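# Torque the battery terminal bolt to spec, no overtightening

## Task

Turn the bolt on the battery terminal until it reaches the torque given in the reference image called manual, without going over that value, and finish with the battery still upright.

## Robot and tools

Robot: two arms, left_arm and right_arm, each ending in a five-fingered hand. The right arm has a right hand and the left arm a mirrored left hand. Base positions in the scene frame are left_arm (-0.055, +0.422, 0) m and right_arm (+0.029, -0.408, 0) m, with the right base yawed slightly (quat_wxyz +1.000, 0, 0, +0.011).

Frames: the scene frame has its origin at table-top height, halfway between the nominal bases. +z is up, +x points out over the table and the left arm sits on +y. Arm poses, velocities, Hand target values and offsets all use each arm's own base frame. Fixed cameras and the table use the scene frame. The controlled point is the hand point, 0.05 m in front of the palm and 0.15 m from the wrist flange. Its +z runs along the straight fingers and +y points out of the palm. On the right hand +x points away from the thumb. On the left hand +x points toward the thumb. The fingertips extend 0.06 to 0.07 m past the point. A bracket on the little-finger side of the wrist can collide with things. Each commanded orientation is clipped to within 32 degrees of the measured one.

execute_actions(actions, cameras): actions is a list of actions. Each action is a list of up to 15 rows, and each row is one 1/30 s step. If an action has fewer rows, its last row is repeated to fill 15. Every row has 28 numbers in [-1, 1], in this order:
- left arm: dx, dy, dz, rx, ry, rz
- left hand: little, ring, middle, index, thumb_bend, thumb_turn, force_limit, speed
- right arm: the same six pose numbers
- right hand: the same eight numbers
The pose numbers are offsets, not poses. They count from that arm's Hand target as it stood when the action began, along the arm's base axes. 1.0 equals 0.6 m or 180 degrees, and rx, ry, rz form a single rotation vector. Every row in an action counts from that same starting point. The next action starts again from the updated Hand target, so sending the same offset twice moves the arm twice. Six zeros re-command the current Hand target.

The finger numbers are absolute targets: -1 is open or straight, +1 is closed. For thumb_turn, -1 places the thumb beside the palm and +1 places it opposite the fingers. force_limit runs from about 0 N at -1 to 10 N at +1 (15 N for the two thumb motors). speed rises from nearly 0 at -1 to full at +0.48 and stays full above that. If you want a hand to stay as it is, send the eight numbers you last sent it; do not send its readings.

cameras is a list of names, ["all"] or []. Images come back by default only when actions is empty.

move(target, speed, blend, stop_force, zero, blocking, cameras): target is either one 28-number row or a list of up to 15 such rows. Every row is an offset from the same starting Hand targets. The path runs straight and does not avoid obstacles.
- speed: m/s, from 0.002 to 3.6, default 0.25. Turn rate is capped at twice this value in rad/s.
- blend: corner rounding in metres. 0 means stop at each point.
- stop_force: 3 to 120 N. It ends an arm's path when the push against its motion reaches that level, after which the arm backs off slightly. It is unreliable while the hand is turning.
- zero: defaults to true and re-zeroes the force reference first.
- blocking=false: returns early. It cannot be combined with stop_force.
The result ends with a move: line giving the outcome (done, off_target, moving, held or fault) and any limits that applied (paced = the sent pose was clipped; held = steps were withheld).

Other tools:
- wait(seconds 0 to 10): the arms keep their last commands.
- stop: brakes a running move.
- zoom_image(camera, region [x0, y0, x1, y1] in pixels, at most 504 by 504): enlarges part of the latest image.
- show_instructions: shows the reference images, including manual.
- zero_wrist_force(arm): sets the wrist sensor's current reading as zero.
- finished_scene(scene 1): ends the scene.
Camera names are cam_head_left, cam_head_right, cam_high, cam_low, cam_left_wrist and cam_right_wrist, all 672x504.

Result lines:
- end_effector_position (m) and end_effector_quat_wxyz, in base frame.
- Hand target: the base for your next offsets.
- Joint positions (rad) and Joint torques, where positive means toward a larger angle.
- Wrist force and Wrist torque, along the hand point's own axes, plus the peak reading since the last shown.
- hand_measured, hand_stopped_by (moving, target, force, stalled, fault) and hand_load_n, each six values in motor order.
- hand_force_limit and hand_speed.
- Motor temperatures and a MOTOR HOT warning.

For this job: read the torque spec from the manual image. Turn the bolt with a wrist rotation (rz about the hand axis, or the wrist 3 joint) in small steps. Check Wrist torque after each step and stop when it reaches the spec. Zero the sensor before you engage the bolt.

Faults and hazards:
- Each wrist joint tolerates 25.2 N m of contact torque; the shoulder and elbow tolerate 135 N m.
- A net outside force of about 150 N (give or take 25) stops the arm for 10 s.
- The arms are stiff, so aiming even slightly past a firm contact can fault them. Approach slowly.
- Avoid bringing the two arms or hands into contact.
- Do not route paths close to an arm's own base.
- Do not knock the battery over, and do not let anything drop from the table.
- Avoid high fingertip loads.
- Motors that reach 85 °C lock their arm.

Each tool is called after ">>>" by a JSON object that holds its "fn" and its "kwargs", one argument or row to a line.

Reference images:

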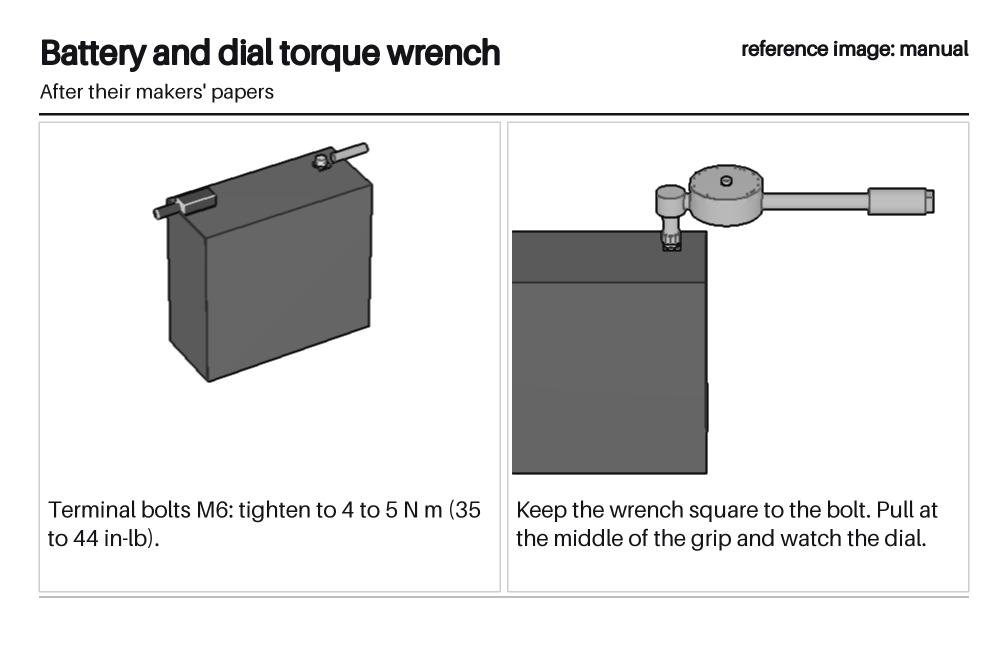

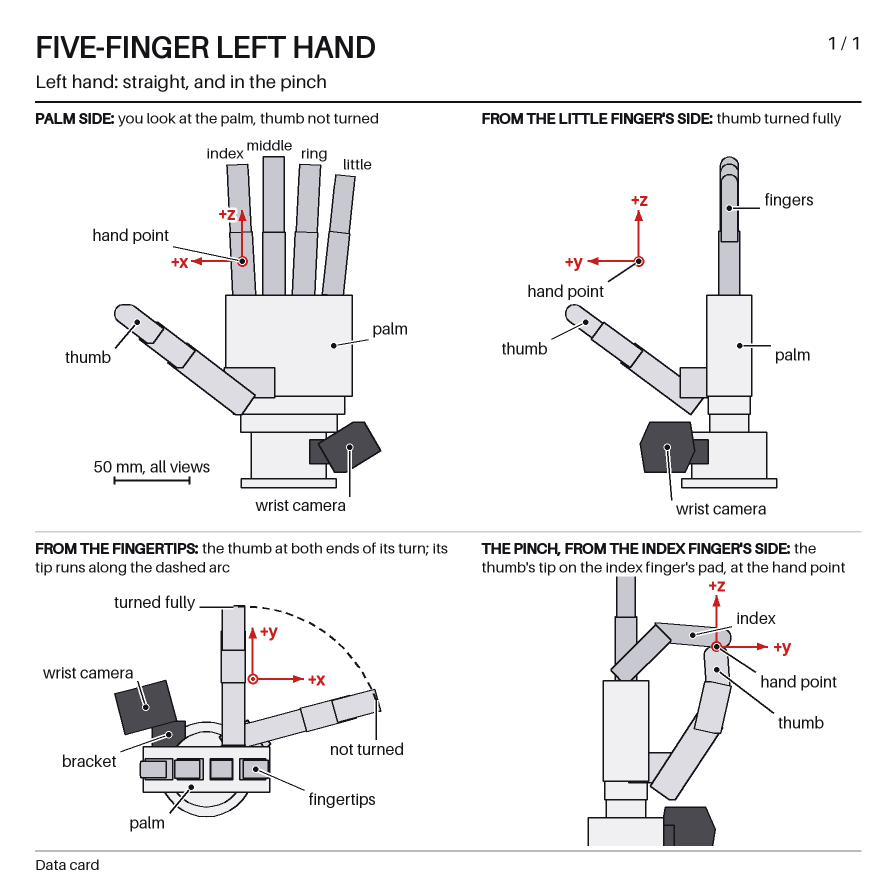

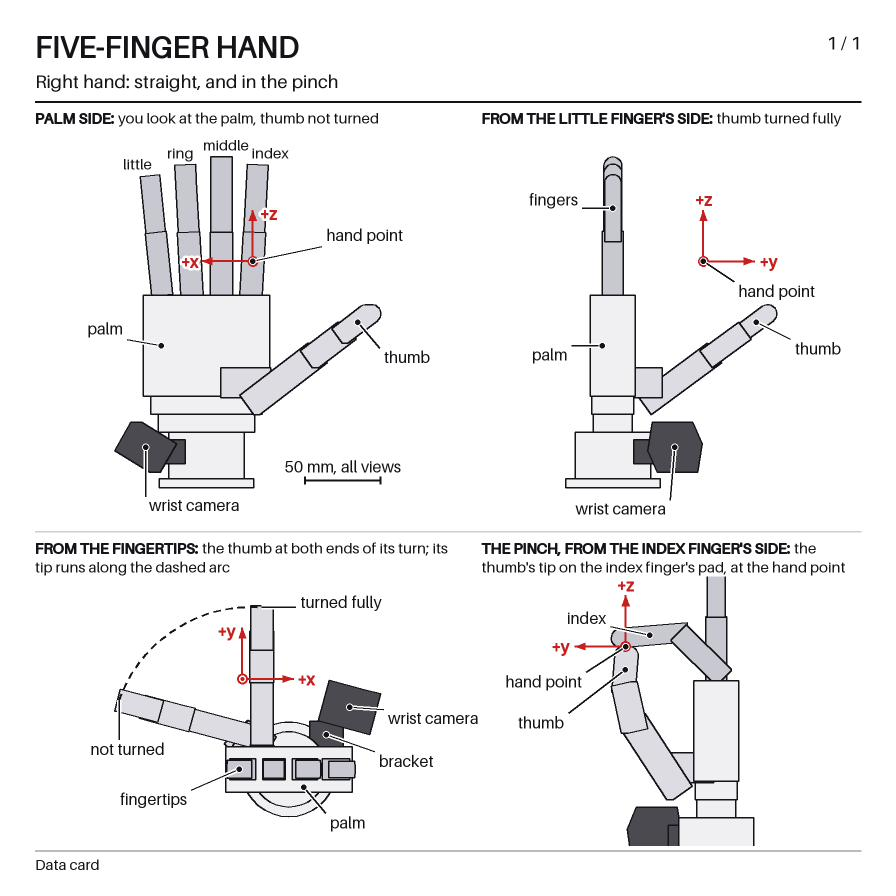

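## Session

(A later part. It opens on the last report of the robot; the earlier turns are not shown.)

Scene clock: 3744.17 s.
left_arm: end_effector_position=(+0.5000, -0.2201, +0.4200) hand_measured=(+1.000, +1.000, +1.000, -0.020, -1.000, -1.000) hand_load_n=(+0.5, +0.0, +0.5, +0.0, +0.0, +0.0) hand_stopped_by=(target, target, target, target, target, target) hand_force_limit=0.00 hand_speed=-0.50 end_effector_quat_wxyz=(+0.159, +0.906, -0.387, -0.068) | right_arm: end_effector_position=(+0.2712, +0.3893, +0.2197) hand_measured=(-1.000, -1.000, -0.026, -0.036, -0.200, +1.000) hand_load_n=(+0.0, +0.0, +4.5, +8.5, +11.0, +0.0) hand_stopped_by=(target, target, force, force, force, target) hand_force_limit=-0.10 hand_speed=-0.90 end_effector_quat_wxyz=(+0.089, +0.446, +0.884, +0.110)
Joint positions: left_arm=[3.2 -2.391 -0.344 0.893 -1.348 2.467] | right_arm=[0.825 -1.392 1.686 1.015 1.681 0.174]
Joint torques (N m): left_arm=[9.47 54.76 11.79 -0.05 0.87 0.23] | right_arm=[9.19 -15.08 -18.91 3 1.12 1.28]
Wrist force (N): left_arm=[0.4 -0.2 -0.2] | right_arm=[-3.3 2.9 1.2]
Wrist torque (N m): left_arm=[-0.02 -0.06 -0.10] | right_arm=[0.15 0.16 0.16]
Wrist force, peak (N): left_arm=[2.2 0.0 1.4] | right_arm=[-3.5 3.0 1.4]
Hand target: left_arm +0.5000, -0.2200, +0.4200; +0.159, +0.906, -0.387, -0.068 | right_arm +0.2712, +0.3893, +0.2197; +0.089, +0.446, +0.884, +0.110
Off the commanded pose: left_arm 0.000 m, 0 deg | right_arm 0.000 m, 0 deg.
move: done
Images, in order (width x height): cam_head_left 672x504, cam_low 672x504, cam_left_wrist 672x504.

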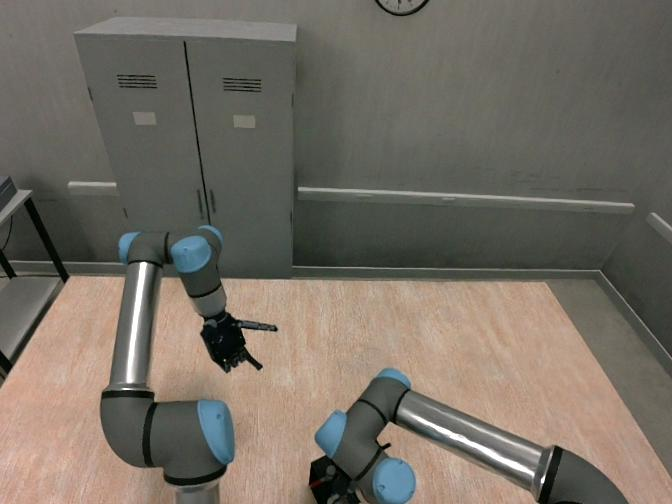

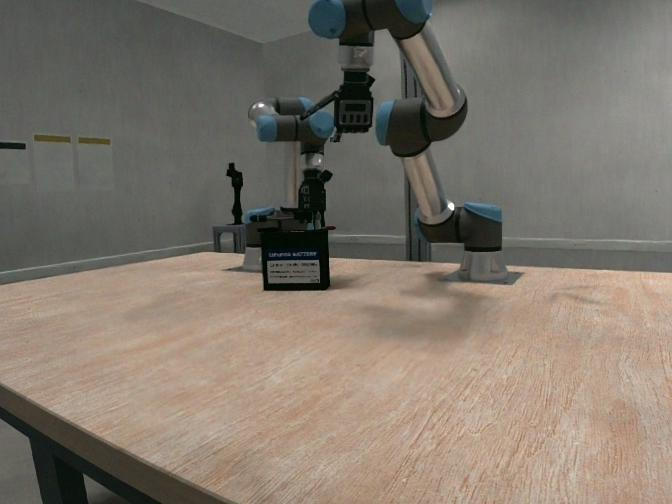

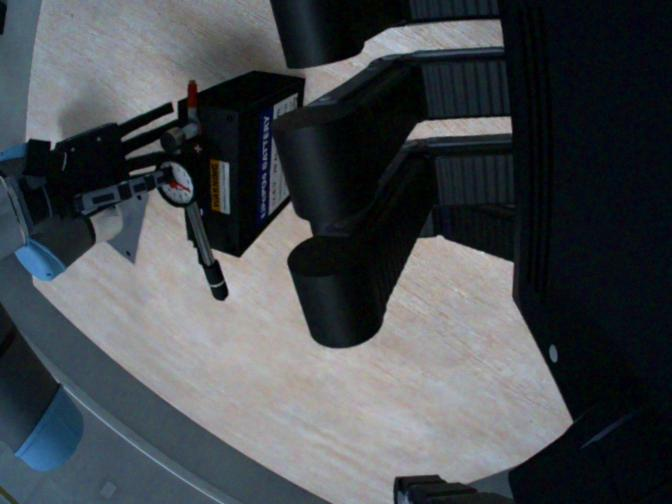

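>>> {"fn": "zoom_image", "kwargs": {
  "camera": "cam_left_wrist",
  "region": [145, 130, 225, 220]
}}

Scaled by 5.600 from the camera's 672x504 image, which has a finer 960x720 frame.

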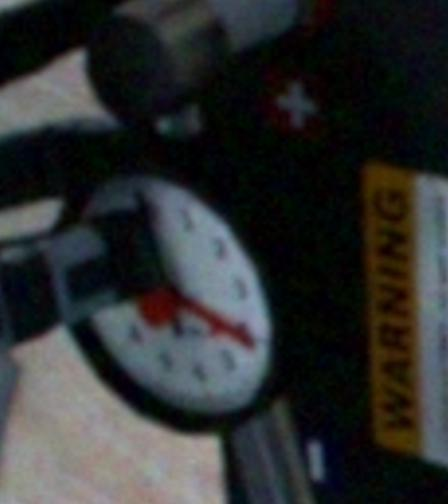

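>>> {"fn": "move", "kwargs": {
  "target": [
    [-0.0592,-0.3240,-0.2755,0.0538,-0.0562,0,-1,-1,0.05,-0.02,-1,1,0,-0.5,0,0,0,0,0,0,-1,-1,0.05,-0.02,-0.18,1,-0.1,-0.9]
  ],
  "speed": 0.12,
  "cameras": ["cam_head_left","cam_low","cam_left_wrist","cam_high"]
}}

>>> {"fn": "zoom_image", "kwargs": {
  "camera": "cam_left_wrist",
  "region": [60, 40, 420, 400]
}}

Scene clock: 3808.53 s.
left_arm: end_effector_position=(+0.4645, -0.4144, +0.2547) hand_measured=(-1.000, -1.000, +0.050, -0.020, -1.000, +1.000) hand_load_n=(+0.0, +0.0, +0.0, +0.0, +0.0, +0.0) hand_stopped_by=(target, target, target, target, target, target) hand_force_limit=0.00 hand_speed=-0.50 end_effector_quat_wxyz=(+0.048, +0.918, -0.392, -0.021) | right_arm: end_effector_position=(+0.2712, +0.3893, +0.2197) hand_measured=(-1.000, -1.000, -0.026, -0.036, -0.200, +1.000) hand_load_n=(+0.0, +0.0, +4.0, +8.5, +11.0, +0.0) hand_stopped_by=(target, target, force, force, force, target) hand_force_limit=-0.10 hand_speed=-0.90 end_effector_quat_wxyz=(+0.089, +0.446, +0.884, +0.110)
Joint positions: left_arm=[2.781 -2.35 -0.721 1.454 -1.477 2.02] | right_arm=[0.825 -1.392 1.686 1.015 1.681 0.174]
Joint torques (N m): left_arm=[5.7 55.8 21.55 -3.94 1.29 0.81] | right_arm=[9.09 -15.3 -18.23 2.87 1.07 1.15]
Wrist force (N): left_arm=[-0.1 -0.2 -0.3] | right_arm=[-3.4 2.9 1.2]
Wrist torque (N m): left_arm=[-0.01 0.02 -0.16] | right_arm=[0.16 0.17 0.15]
Wrist force, peak (N): left_arm=[0.9 0.7 0.6] | right_arm=[-3.4 3.0 1.4]
Hand target: left_arm +0.4645, -0.4144, +0.2547; +0.048, +0.918, -0.392, -0.021 | right_arm +0.2712, +0.3893, +0.2197; +0.089, +0.446, +0.884, +0.110
Off the commanded pose: left_arm 0.000 m, 0 deg | right_arm 0.000 m, 0 deg.
move: done
Images, in order (width x height): cam_head_left 672x504, cam_high 672x504, cam_low 672x504, cam_left_wrist 672x504.

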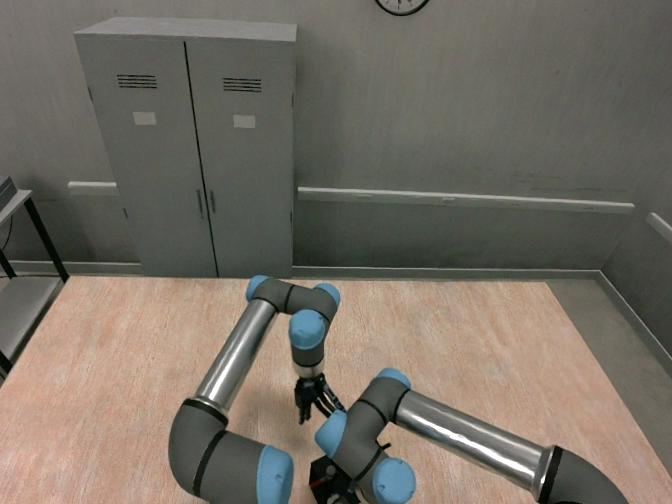

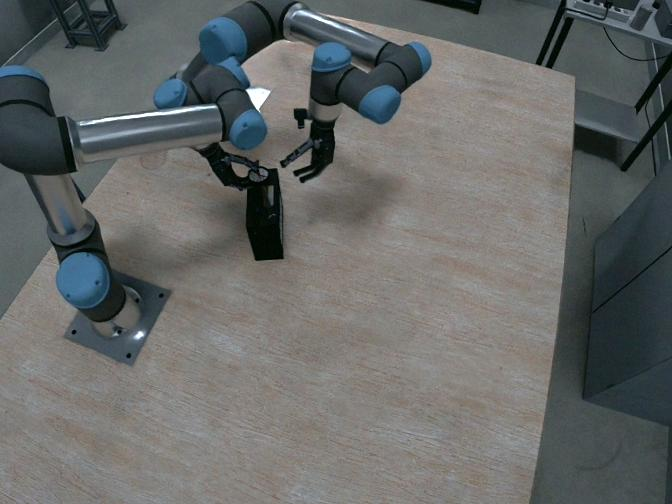

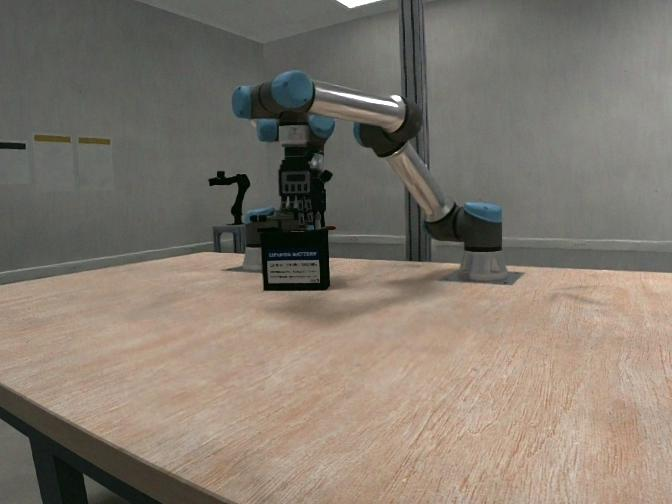

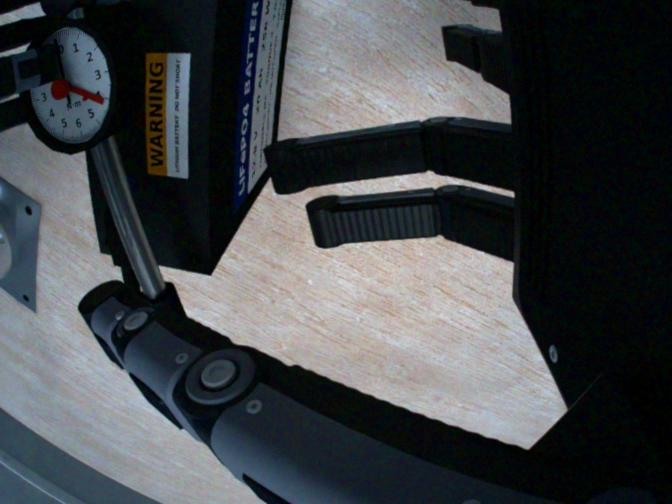

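Scaled by 1.400 from the camera's 672x504 image, which has a finer 960x720 frame.

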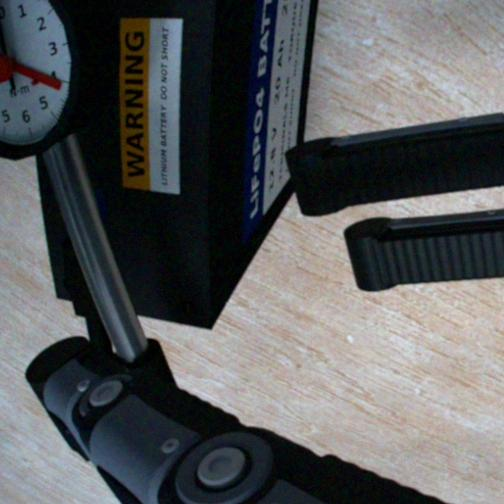

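>>> {"fn": "zoom_image", "kwargs": {
  "camera": "cam_left_wrist",
  "region": [20, 15, 130, 160]
}}

Scaled by 3.476 from the camera's 672x504 image, which has a finer 960x720 frame.

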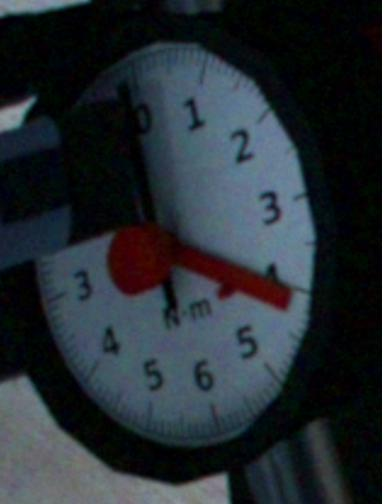

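>>> {"fn": "zoom_image", "kwargs": {
  "camera": "cam_low",
  "region": [245, 150, 345, 250]
}}

>>> {"fn": "zoom_image", "kwargs": {
  "camera": "cam_high",
  "region": [220, 100, 350, 230]
}}

Scaled by 5.040.

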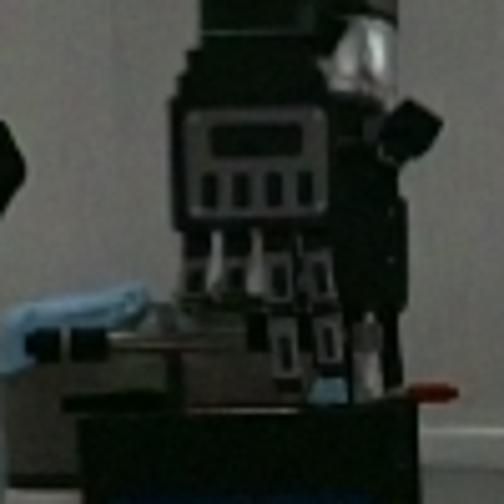

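Scaled by 3.877.

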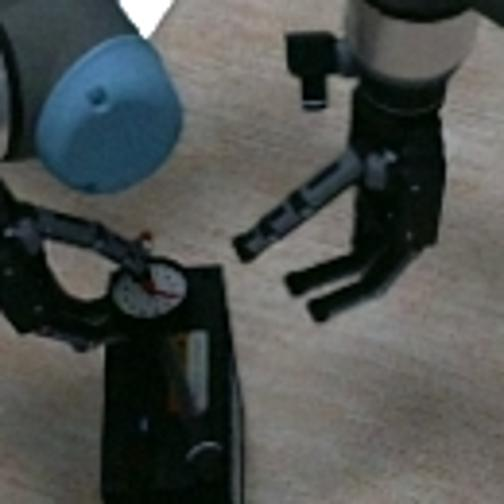

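>>> {"fn": "move", "kwargs": {
  "target": [0.008,-0.0083,-0.0833,0,0,0,-1,-1,0.05,-0.02,-1,1,0,-0.5,0,0,0,0,0,0,-1,-1,0.05,-0.02,-0.18,1,-0.1,-0.9],
  "speed": 0.06,
  "cameras": ["cam_low","cam_left_wrist","cam_high"]
}}

>>> {"fn": "zoom_image", "kwargs": {
  "camera": "cam_low",
  "region": [245, 150, 345, 250]
}}

>>> {"fn": "zoom_image", "kwargs": {
  "camera": "cam_high",
  "region": [220, 120, 340, 240]
}}

Scene clock: 3846.80 s.
left_arm: end_effector_position=(+0.4693, -0.4194, +0.2046) hand_measured=(-1.000, -1.000, +0.050, -0.020, -1.000, +1.000) hand_load_n=(+0.0, +0.5, +0.0, +0.5, +0.0, +0.0) hand_stopped_by=(target, target, target, target, target, target) hand_force_limit=0.00 hand_speed=-0.50 end_effector_quat_wxyz=(+0.048, +0.918, -0.392, -0.021) | right_arm: end_effector_position=(+0.2712, +0.3893, +0.2197) hand_measured=(-1.000, -1.000, -0.026, -0.036, -0.200, +1.000) hand_load_n=(+0.5, +0.0, +4.5, +8.5, +11.0, +0.0) hand_stopped_by=(target, target, force, force, force, target) hand_force_limit=-0.10 hand_speed=-0.90 end_effector_quat_wxyz=(+0.089, +0.446, +0.884, +0.110)
Joint positions: left_arm=[2.776 -2.371 -0.811 1.566 -1.477 2.015] | right_arm=[0.825 -1.392 1.686 1.015 1.681 0.174]
Joint torques (N m): left_arm=[-6.24 55.34 25.98 -5.3 1.49 -0.98] | right_arm=[9.12 -16.3 -18.79 2.86 0.97 1.01]
Wrist force (N): left_arm=[0.1 -0.2 -0.3] | right_arm=[-3.3 2.6 1.1]
Wrist torque (N m): left_arm=[-0.03 -0.01 0.01] | right_arm=[0.11 0.15 0.14]
Wrist force, peak (N): left_arm=[0.0 -0.1 -0.8] | right_arm=[-3.5 2.9 1.4]
Hand target: left_arm +0.4693, -0.4194, +0.2047; +0.048, +0.918, -0.392, -0.021 | right_arm +0.2712, +0.3893, +0.2197; +0.089, +0.446, +0.884, +0.110
Off the commanded pose: left_arm 0.000 m, 0 deg | right_arm 0.000 m, 0 deg.
move: done
Images, in order (width x height): cam_high 672x504, cam_low 672x504, cam_left_wrist 672x504.

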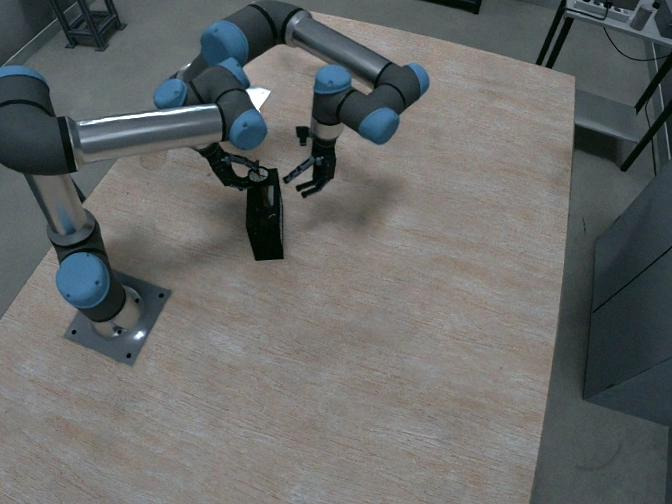

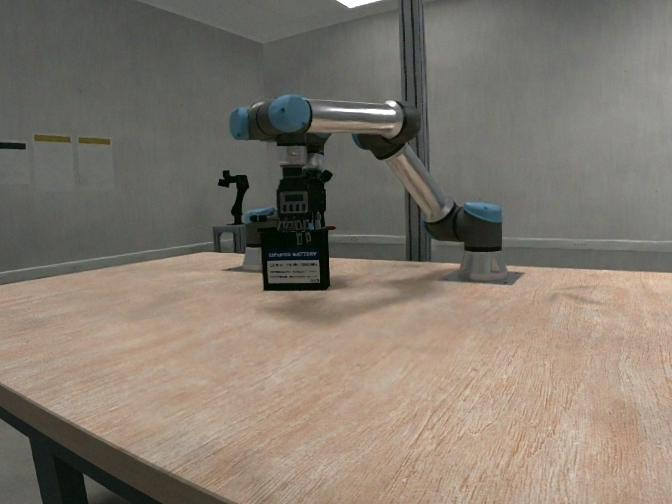

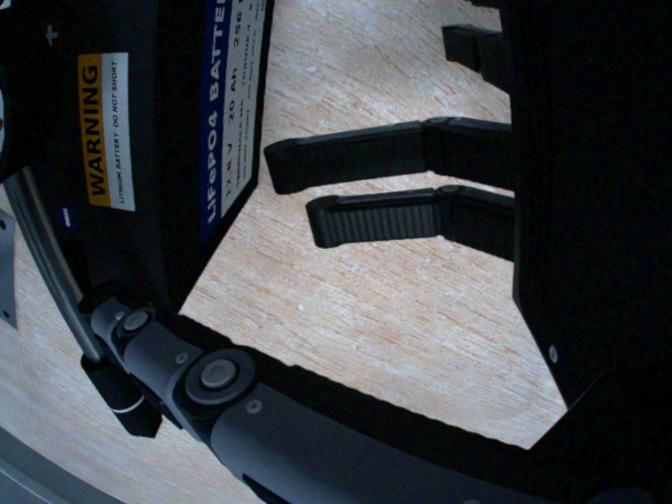

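Scaled by 5.040.

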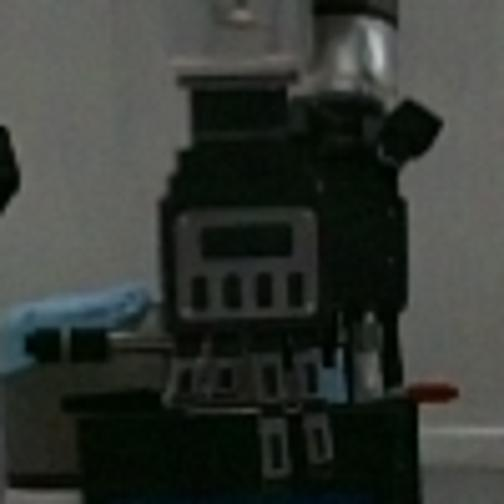

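Scaled by 4.200.

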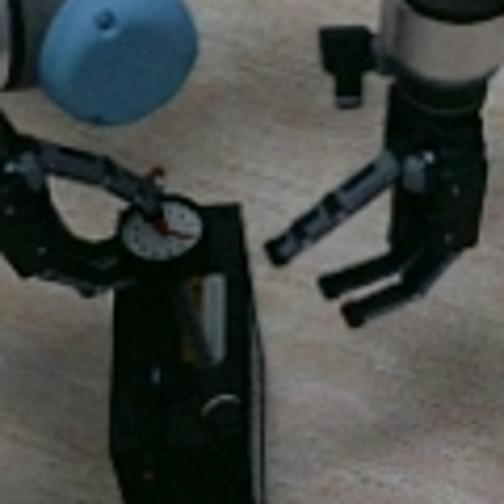

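>>> {"fn": "move", "kwargs": {
  "target": [-0.0663,-0.0633,0,0,0,0,-1,-1,0.05,-0.02,-1,1,0,-0.5,0,0,0,0,0,0,-1,-1,0.05,-0.02,-0.18,1,-0.1,-0.9],
  "speed": 0.05,
  "stop_force": 8,
  "cameras": ["cam_low","cam_left_wrist","cam_right_wrist","cam_high"]
}}

>>> {"fn": "zoom_image", "kwargs": {
  "camera": "cam_low",
  "region": [245, 170, 345, 250]
}}

>>> {"fn": "zoom_image", "kwargs": {
  "camera": "cam_high",
  "region": [220, 120, 340, 240]
}}

Scene clock: 3859.60 s.
left_arm: end_effector_position=(+0.4295, -0.4573, +0.2047) hand_measured=(-1.000, -1.000, +0.050, -0.020, -1.000, +1.000) hand_load_n=(+0.0, -0.5, +0.5, +0.0, +0.0, +0.0) hand_stopped_by=(target, target, target, target, target, target) hand_force_limit=0.00 hand_speed=-0.50 end_effector_quat_wxyz=(+0.048, +0.918, -0.392, -0.021) | right_arm: end_effector_position=(+0.2712, +0.3893, +0.2197) hand_measured=(-1.000, -1.000, -0.026, -0.036, -0.200, +1.000) hand_load_n=(+0.0, +0.0, +4.5, +8.5, +11.5, +0.0) hand_stopped_by=(target, target, force, force, force, target) hand_force_limit=-0.10 hand_speed=-0.90 end_effector_quat_wxyz=(+0.089, +0.446, +0.884, +0.110)
Joint positions: left_arm=[2.691 -2.339 -0.865 1.596 -1.473 1.929] | right_arm=[0.825 -1.392 1.686 1.015 1.681 0.174]
Joint torques (N m): left_arm=[11.09 38.87 26.31 -4.88 -0.38 1.74] | right_arm=[9.51 -16.71 -18.58 2.77 0.94 1.07]
Wrist force (N): left_arm=[0.0 -0.1 0.0] | right_arm=[-3.1 2.8 1.5]
Wrist torque (N m): left_arm=[-0.02 0.01 -0.07] | right_arm=[0.13 0.12 0.16]
Wrist force, peak (N): left_arm=[0.2 -0.8 -0.4] | right_arm=[-3.4 3.1 1.5]
Hand target: left_arm +0.4295, -0.4573, +0.2047; +0.048, +0.918, -0.392, -0.021 | right_arm +0.2712, +0.3893, +0.2197; +0.089, +0.446, +0.884, +0.110
Off the commanded pose: left_arm 0.000 m, 0 deg | right_arm 0.000 m, 0 deg.
move: done
Images, in order (width x height): cam_high 672x504, cam_low 672x504, cam_left_wrist 672x504, cam_right_wrist 672x504.

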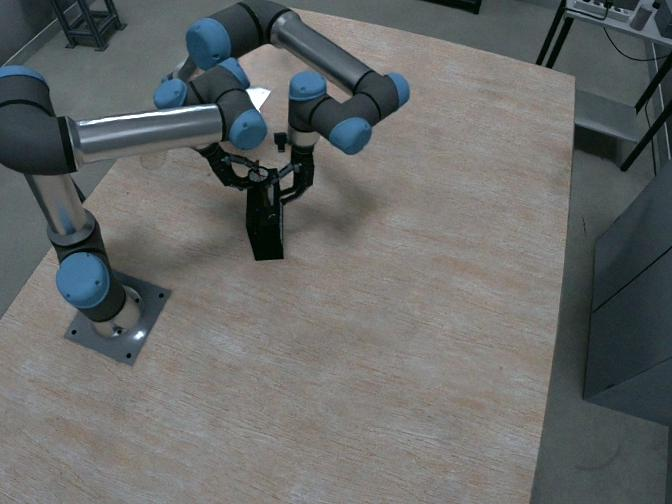

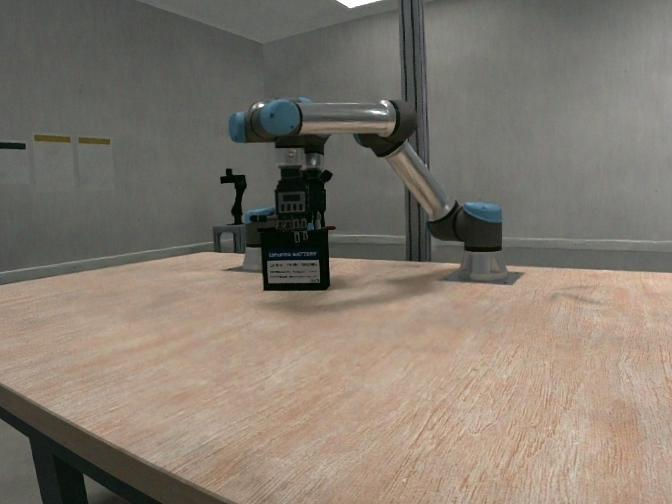

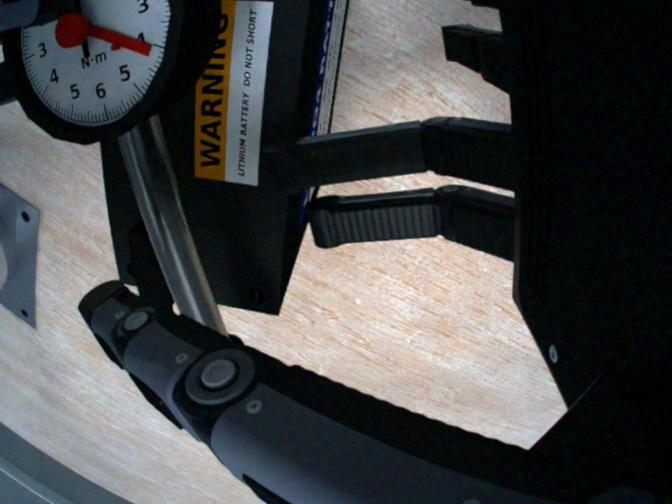

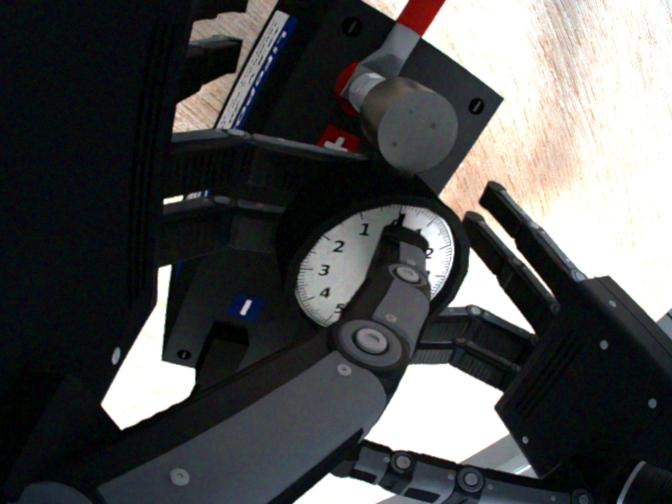

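Scaled by 5.040.

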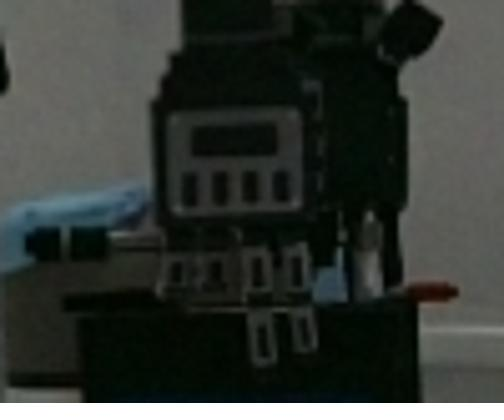

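Scaled by 4.200.

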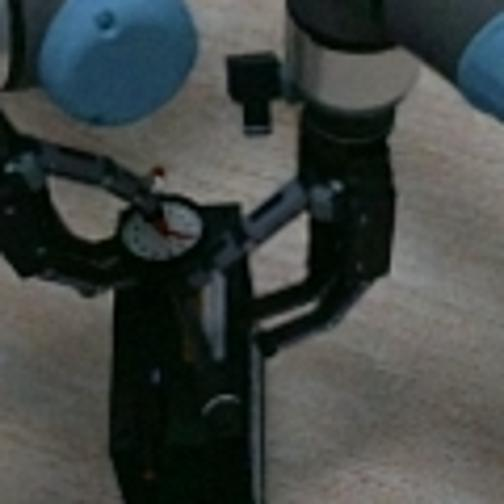

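>>> {"fn": "zoom_image", "kwargs": {
  "camera": "cam_right_wrist",
  "region": [330, 160, 660, 504]
}}

Scaled by 1.465 from the camera's 672x504 image, which has a finer 960x720 frame.

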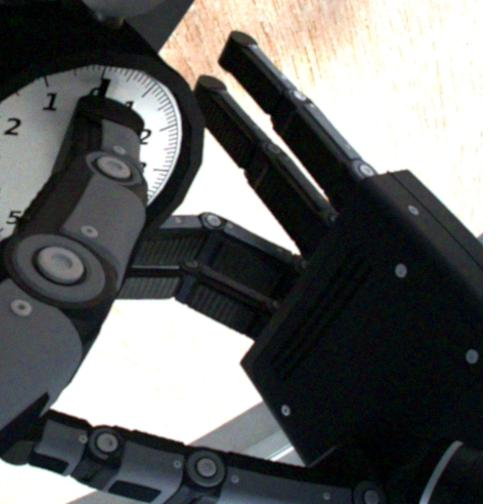

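>>> {"fn": "move", "kwargs": {
  "target": [-0.0515,-0.0563,0,0,0,0,-1,-1,0.05,-0.02,-1,1,0,-0.5,0,0,0,0,0,0,-1,-1,0.05,-0.02,-0.18,1,-0.1,-0.9],
  "speed": 0.02,
  "stop_force": 5,
  "cameras": ["cam_low","cam_left_wrist","cam_right_wrist","cam_high"]
}}

>>> {"fn": "zoom_image", "kwargs": {
  "camera": "cam_right_wrist",
  "region": [330, 160, 660, 504]
}}

>>> {"fn": "zoom_image", "kwargs": {
  "camera": "cam_low",
  "region": [245, 170, 345, 250]
}}

Scene clock: 3882.87 s.
left_arm: end_effector_position=(+0.4006, -0.4889, +0.2047) hand_measured=(-1.000, -1.000, +0.050, -0.020, -1.000, +1.000) hand_load_n=(+0.5, +0.0, +0.0, +0.0, +0.0, +0.0) hand_stopped_by=(target, target, target, target, target, target) hand_force_limit=0.00 hand_speed=-0.50 end_effector_quat_wxyz=(+0.048, +0.918, -0.392, -0.021) | right_arm: end_effector_position=(+0.2712, +0.3893, +0.2197) hand_measured=(-1.000, -1.000, -0.026, -0.036, -0.200, +1.000) hand_load_n=(+0.0, +0.0, +4.5, +8.5, +11.0, +0.0) hand_stopped_by=(target, target, force, force, force, target) hand_force_limit=-0.10 hand_speed=-0.90 end_effector_quat_wxyz=(+0.089, +0.446, +0.884, +0.110)
Joint positions: left_arm=[2.62 -2.335 -0.871 1.605 -1.471 1.858] | right_arm=[0.825 -1.392 1.686 1.015 1.681 0.174]
Joint torques (N m): left_arm=[8.74 49.08 10.63 -5.75 1.99 -0.22] | right_arm=[9.32 -16.64 -17.73 0.8 0.87 1.03]
Wrist force (N): left_arm=[2.5 -3.5 0.4] | right_arm=[-3.4 2.9 1.5]
Wrist torque (N m): left_arm=[0.11 0.12 0.26] | right_arm=[0.15 0.17 0.14]
Wrist force, peak (N): left_arm=[1.0 -9.6 -2.7] | right_arm=[-3.4 3.2 2.1]
Hand target: left_arm +0.4006, -0.4889, +0.2047; +0.048, +0.918, -0.392, -0.021 (not the last commanded pose) | right_arm +0.2712, +0.3893, +0.2197; +0.089, +0.446, +0.884, +0.110
Off the commanded pose: left_arm 0.003 m, 0 deg | right_arm 0.000 m, 0 deg.
move: contact (left_arm)
Images, in order (width x height): cam_high 672x504, cam_low 672x504, cam_left_wrist 672x504, cam_right_wrist 672x504.

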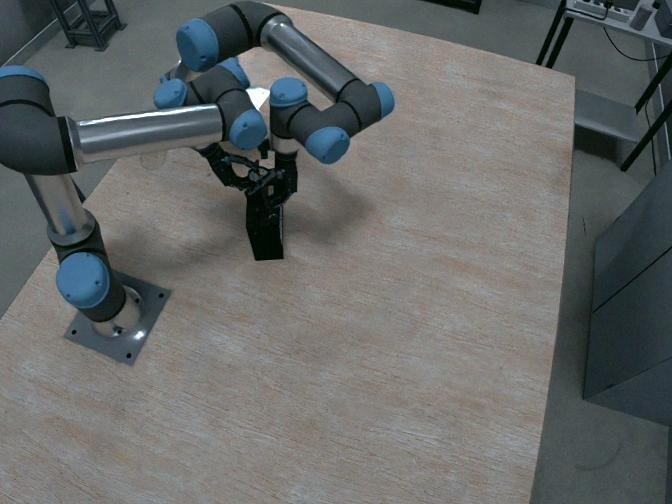

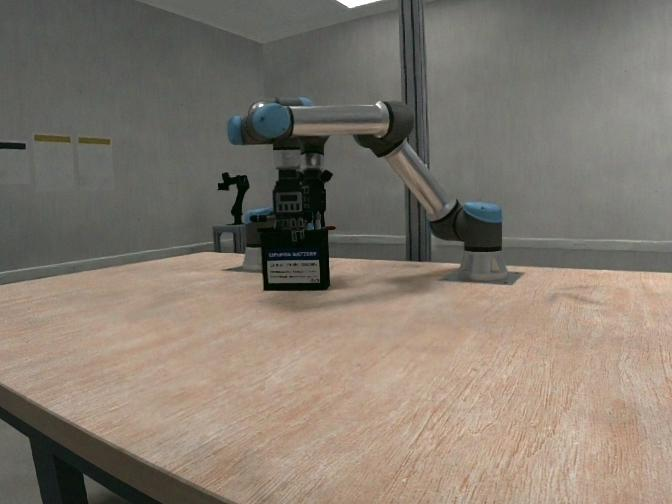

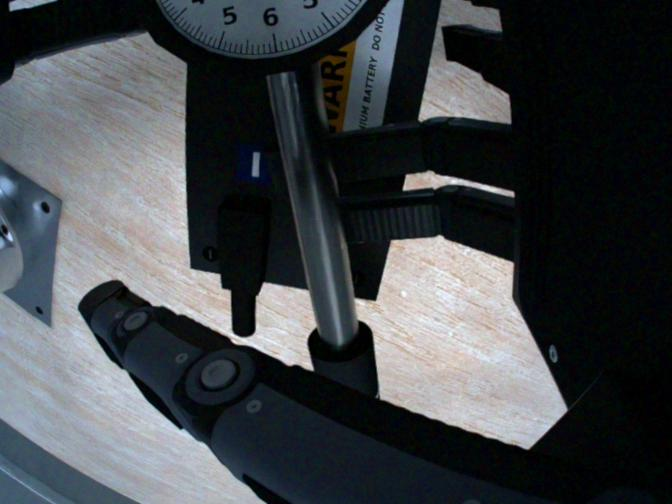

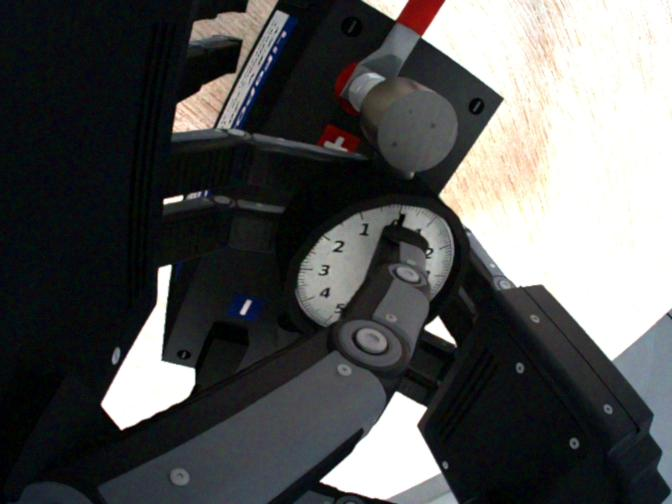

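Scaled by 1.465 from the camera's 672x504 image, which has a finer 960x720 frame.

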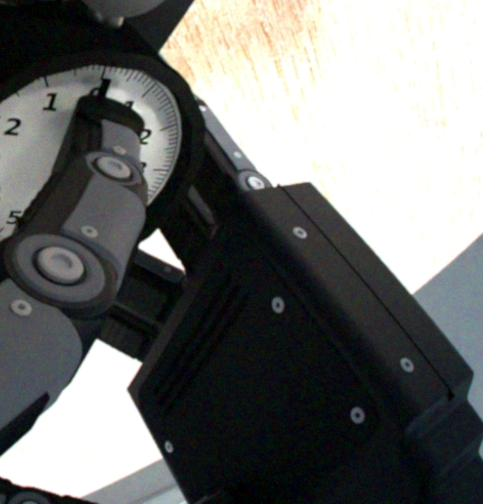

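Scaled by 5.040.

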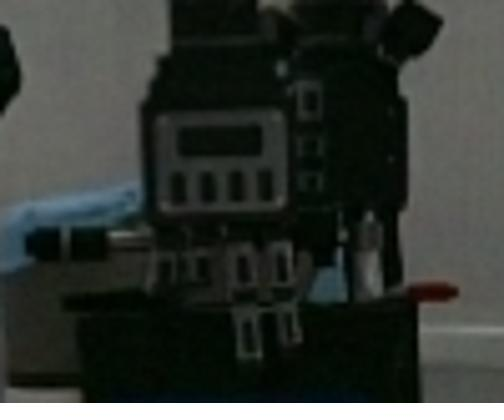

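>>> {"fn": "zoom_image", "kwargs": {
  "camera": "cam_left_wrist",
  "region": [180, 60, 460, 320]
}}

>>> {"fn": "zoom_image", "kwargs": {
  "camera": "cam_high",
  "region": [220, 130, 320, 230]
}}

Scaled by 1.800 from the camera's 672x504 image, which has a finer 960x720 frame.

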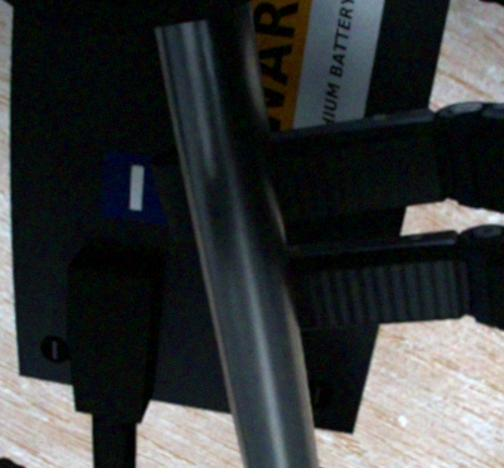

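Scaled by 5.040.

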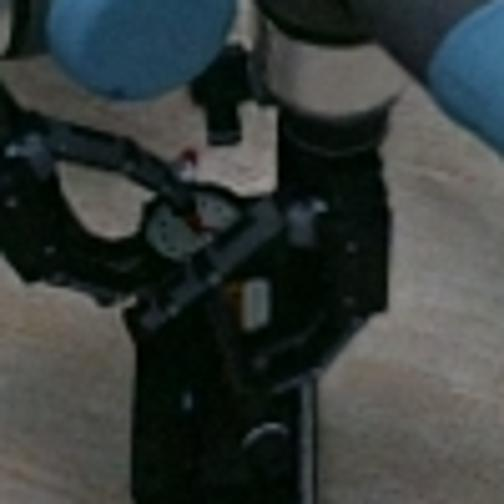

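>>> {"fn": "wait", "kwargs": {
  "seconds": 0.1,
  "cameras": ["cam_head_left","cam_head_right","cam_high"]
}}

>>> {"fn": "zoom_image", "kwargs": {
  "camera": "cam_head_left",
  "region": [250, 360, 430, 504]
}}

>>> {"fn": "zoom_image", "kwargs": {
  "camera": "cam_head_right",
  "region": [200, 360, 380, 504]
}}

>>> {"fn": "zoom_image", "kwargs": {
  "camera": "cam_high",
  "region": [230, 150, 310, 230]
}}

Scene clock: 4039.80 s.
left_arm: end_effector_position=(+0.4006, -0.4889, +0.2047) hand_measured=(-1.000, -1.000, +0.050, -0.020, -1.000, +1.000) hand_load_n=(+0.5, +0.0, +0.0, +0.0, +0.0, +0.0) hand_stopped_by=(target, target, target, target, target, target) hand_force_limit=0.00 hand_speed=-0.50 end_effector_quat_wxyz=(+0.048, +0.918, -0.392, -0.021) | right_arm: end_effector_position=(+0.2712, +0.3893, +0.2197) hand_measured=(-1.000, -1.000, -0.026, -0.036, -0.200, +1.000) hand_load_n=(+0.0, +0.0, +4.5, +9.0, +11.0, +0.0) hand_stopped_by=(target, target, force, force, force, target) hand_force_limit=-0.10 hand_speed=-0.90 end_effector_quat_wxyz=(+0.089, +0.446, +0.884, +0.110)
Joint positions: left_arm=[2.62 -2.335 -0.871 1.605 -1.471 1.858] | right_arm=[0.825 -1.392 1.686 1.015 1.681 0.174]
Joint torques (N m): left_arm=[9.6 40.64 10.68 -5.67 2.33 -0.75] | right_arm=[8.83 -16.66 -17.93 0.71 0.98 1.03]
Wrist force (N): left_arm=[2.5 -3.5 0.5] | right_arm=[-3.4 3.2 1.7]
Wrist torque (N m): left_arm=[0.11 0.13 0.26] | right_arm=[0.18 0.16 0.15]
Wrist force, peak (N): left_arm=[2.8 -3.8 0.2] | right_arm=[-3.4 3.2 1.7]
Hand target: left_arm +0.4006, -0.4889, +0.2047; +0.048, +0.918, -0.392, -0.021 (not the last commanded pose) | right_arm +0.2712, +0.3893, +0.2197; +0.089, +0.446, +0.884, +0.110
Off the commanded pose: left_arm 0.003 m, 0 deg | right_arm 0.000 m, 0 deg.
wait: 0.10 s; at rest from the start
Images, in order (width x height): cam_head_left 672x504, cam_head_right 672x504, cam_high 672x504.

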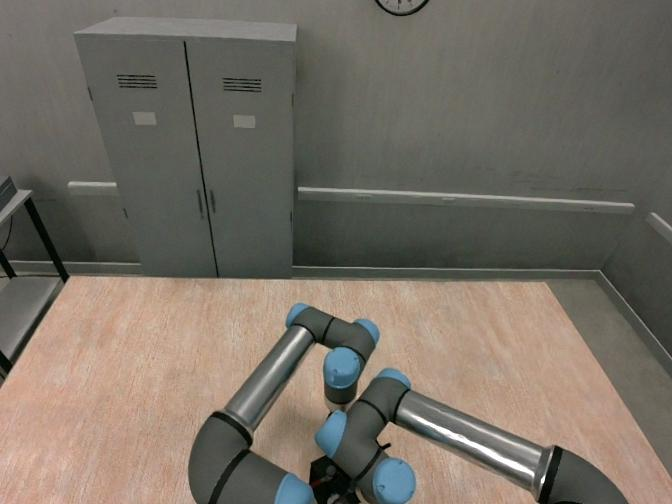

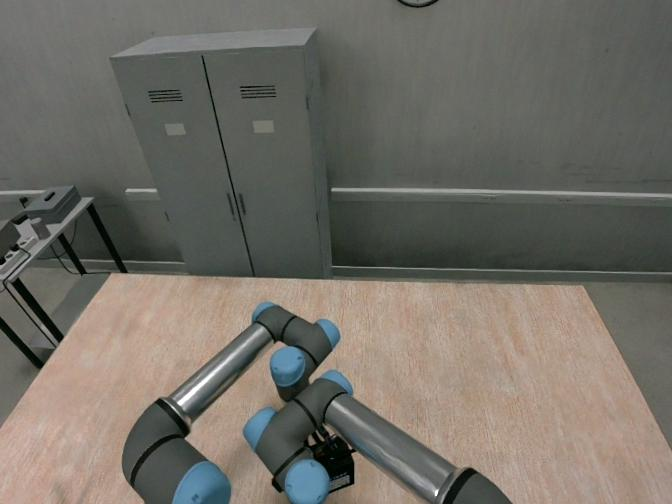

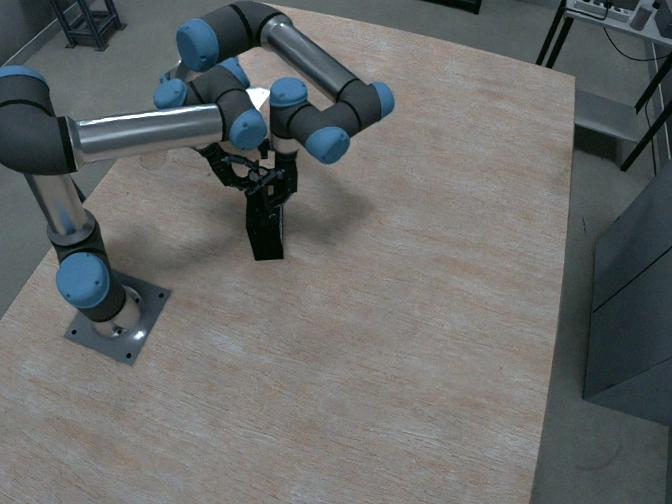

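Scaled by 2.800.

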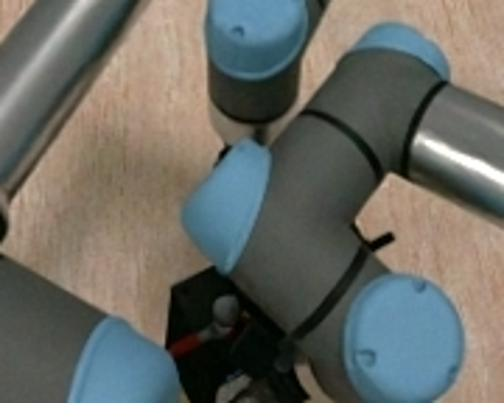

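Scaled by 2.800.

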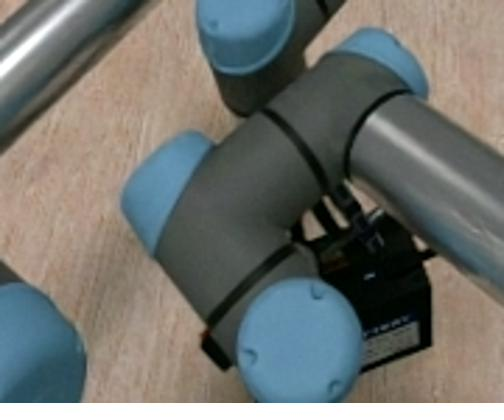

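Scaled by 6.300.

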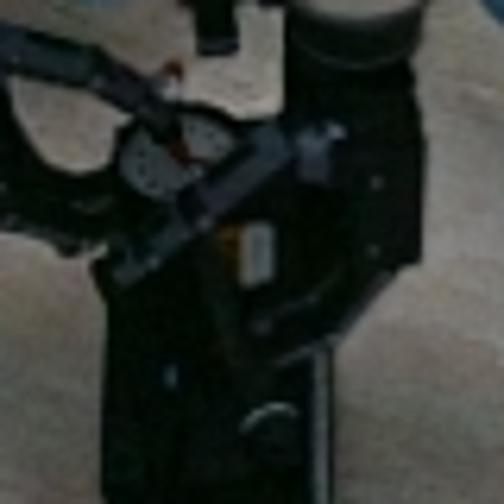

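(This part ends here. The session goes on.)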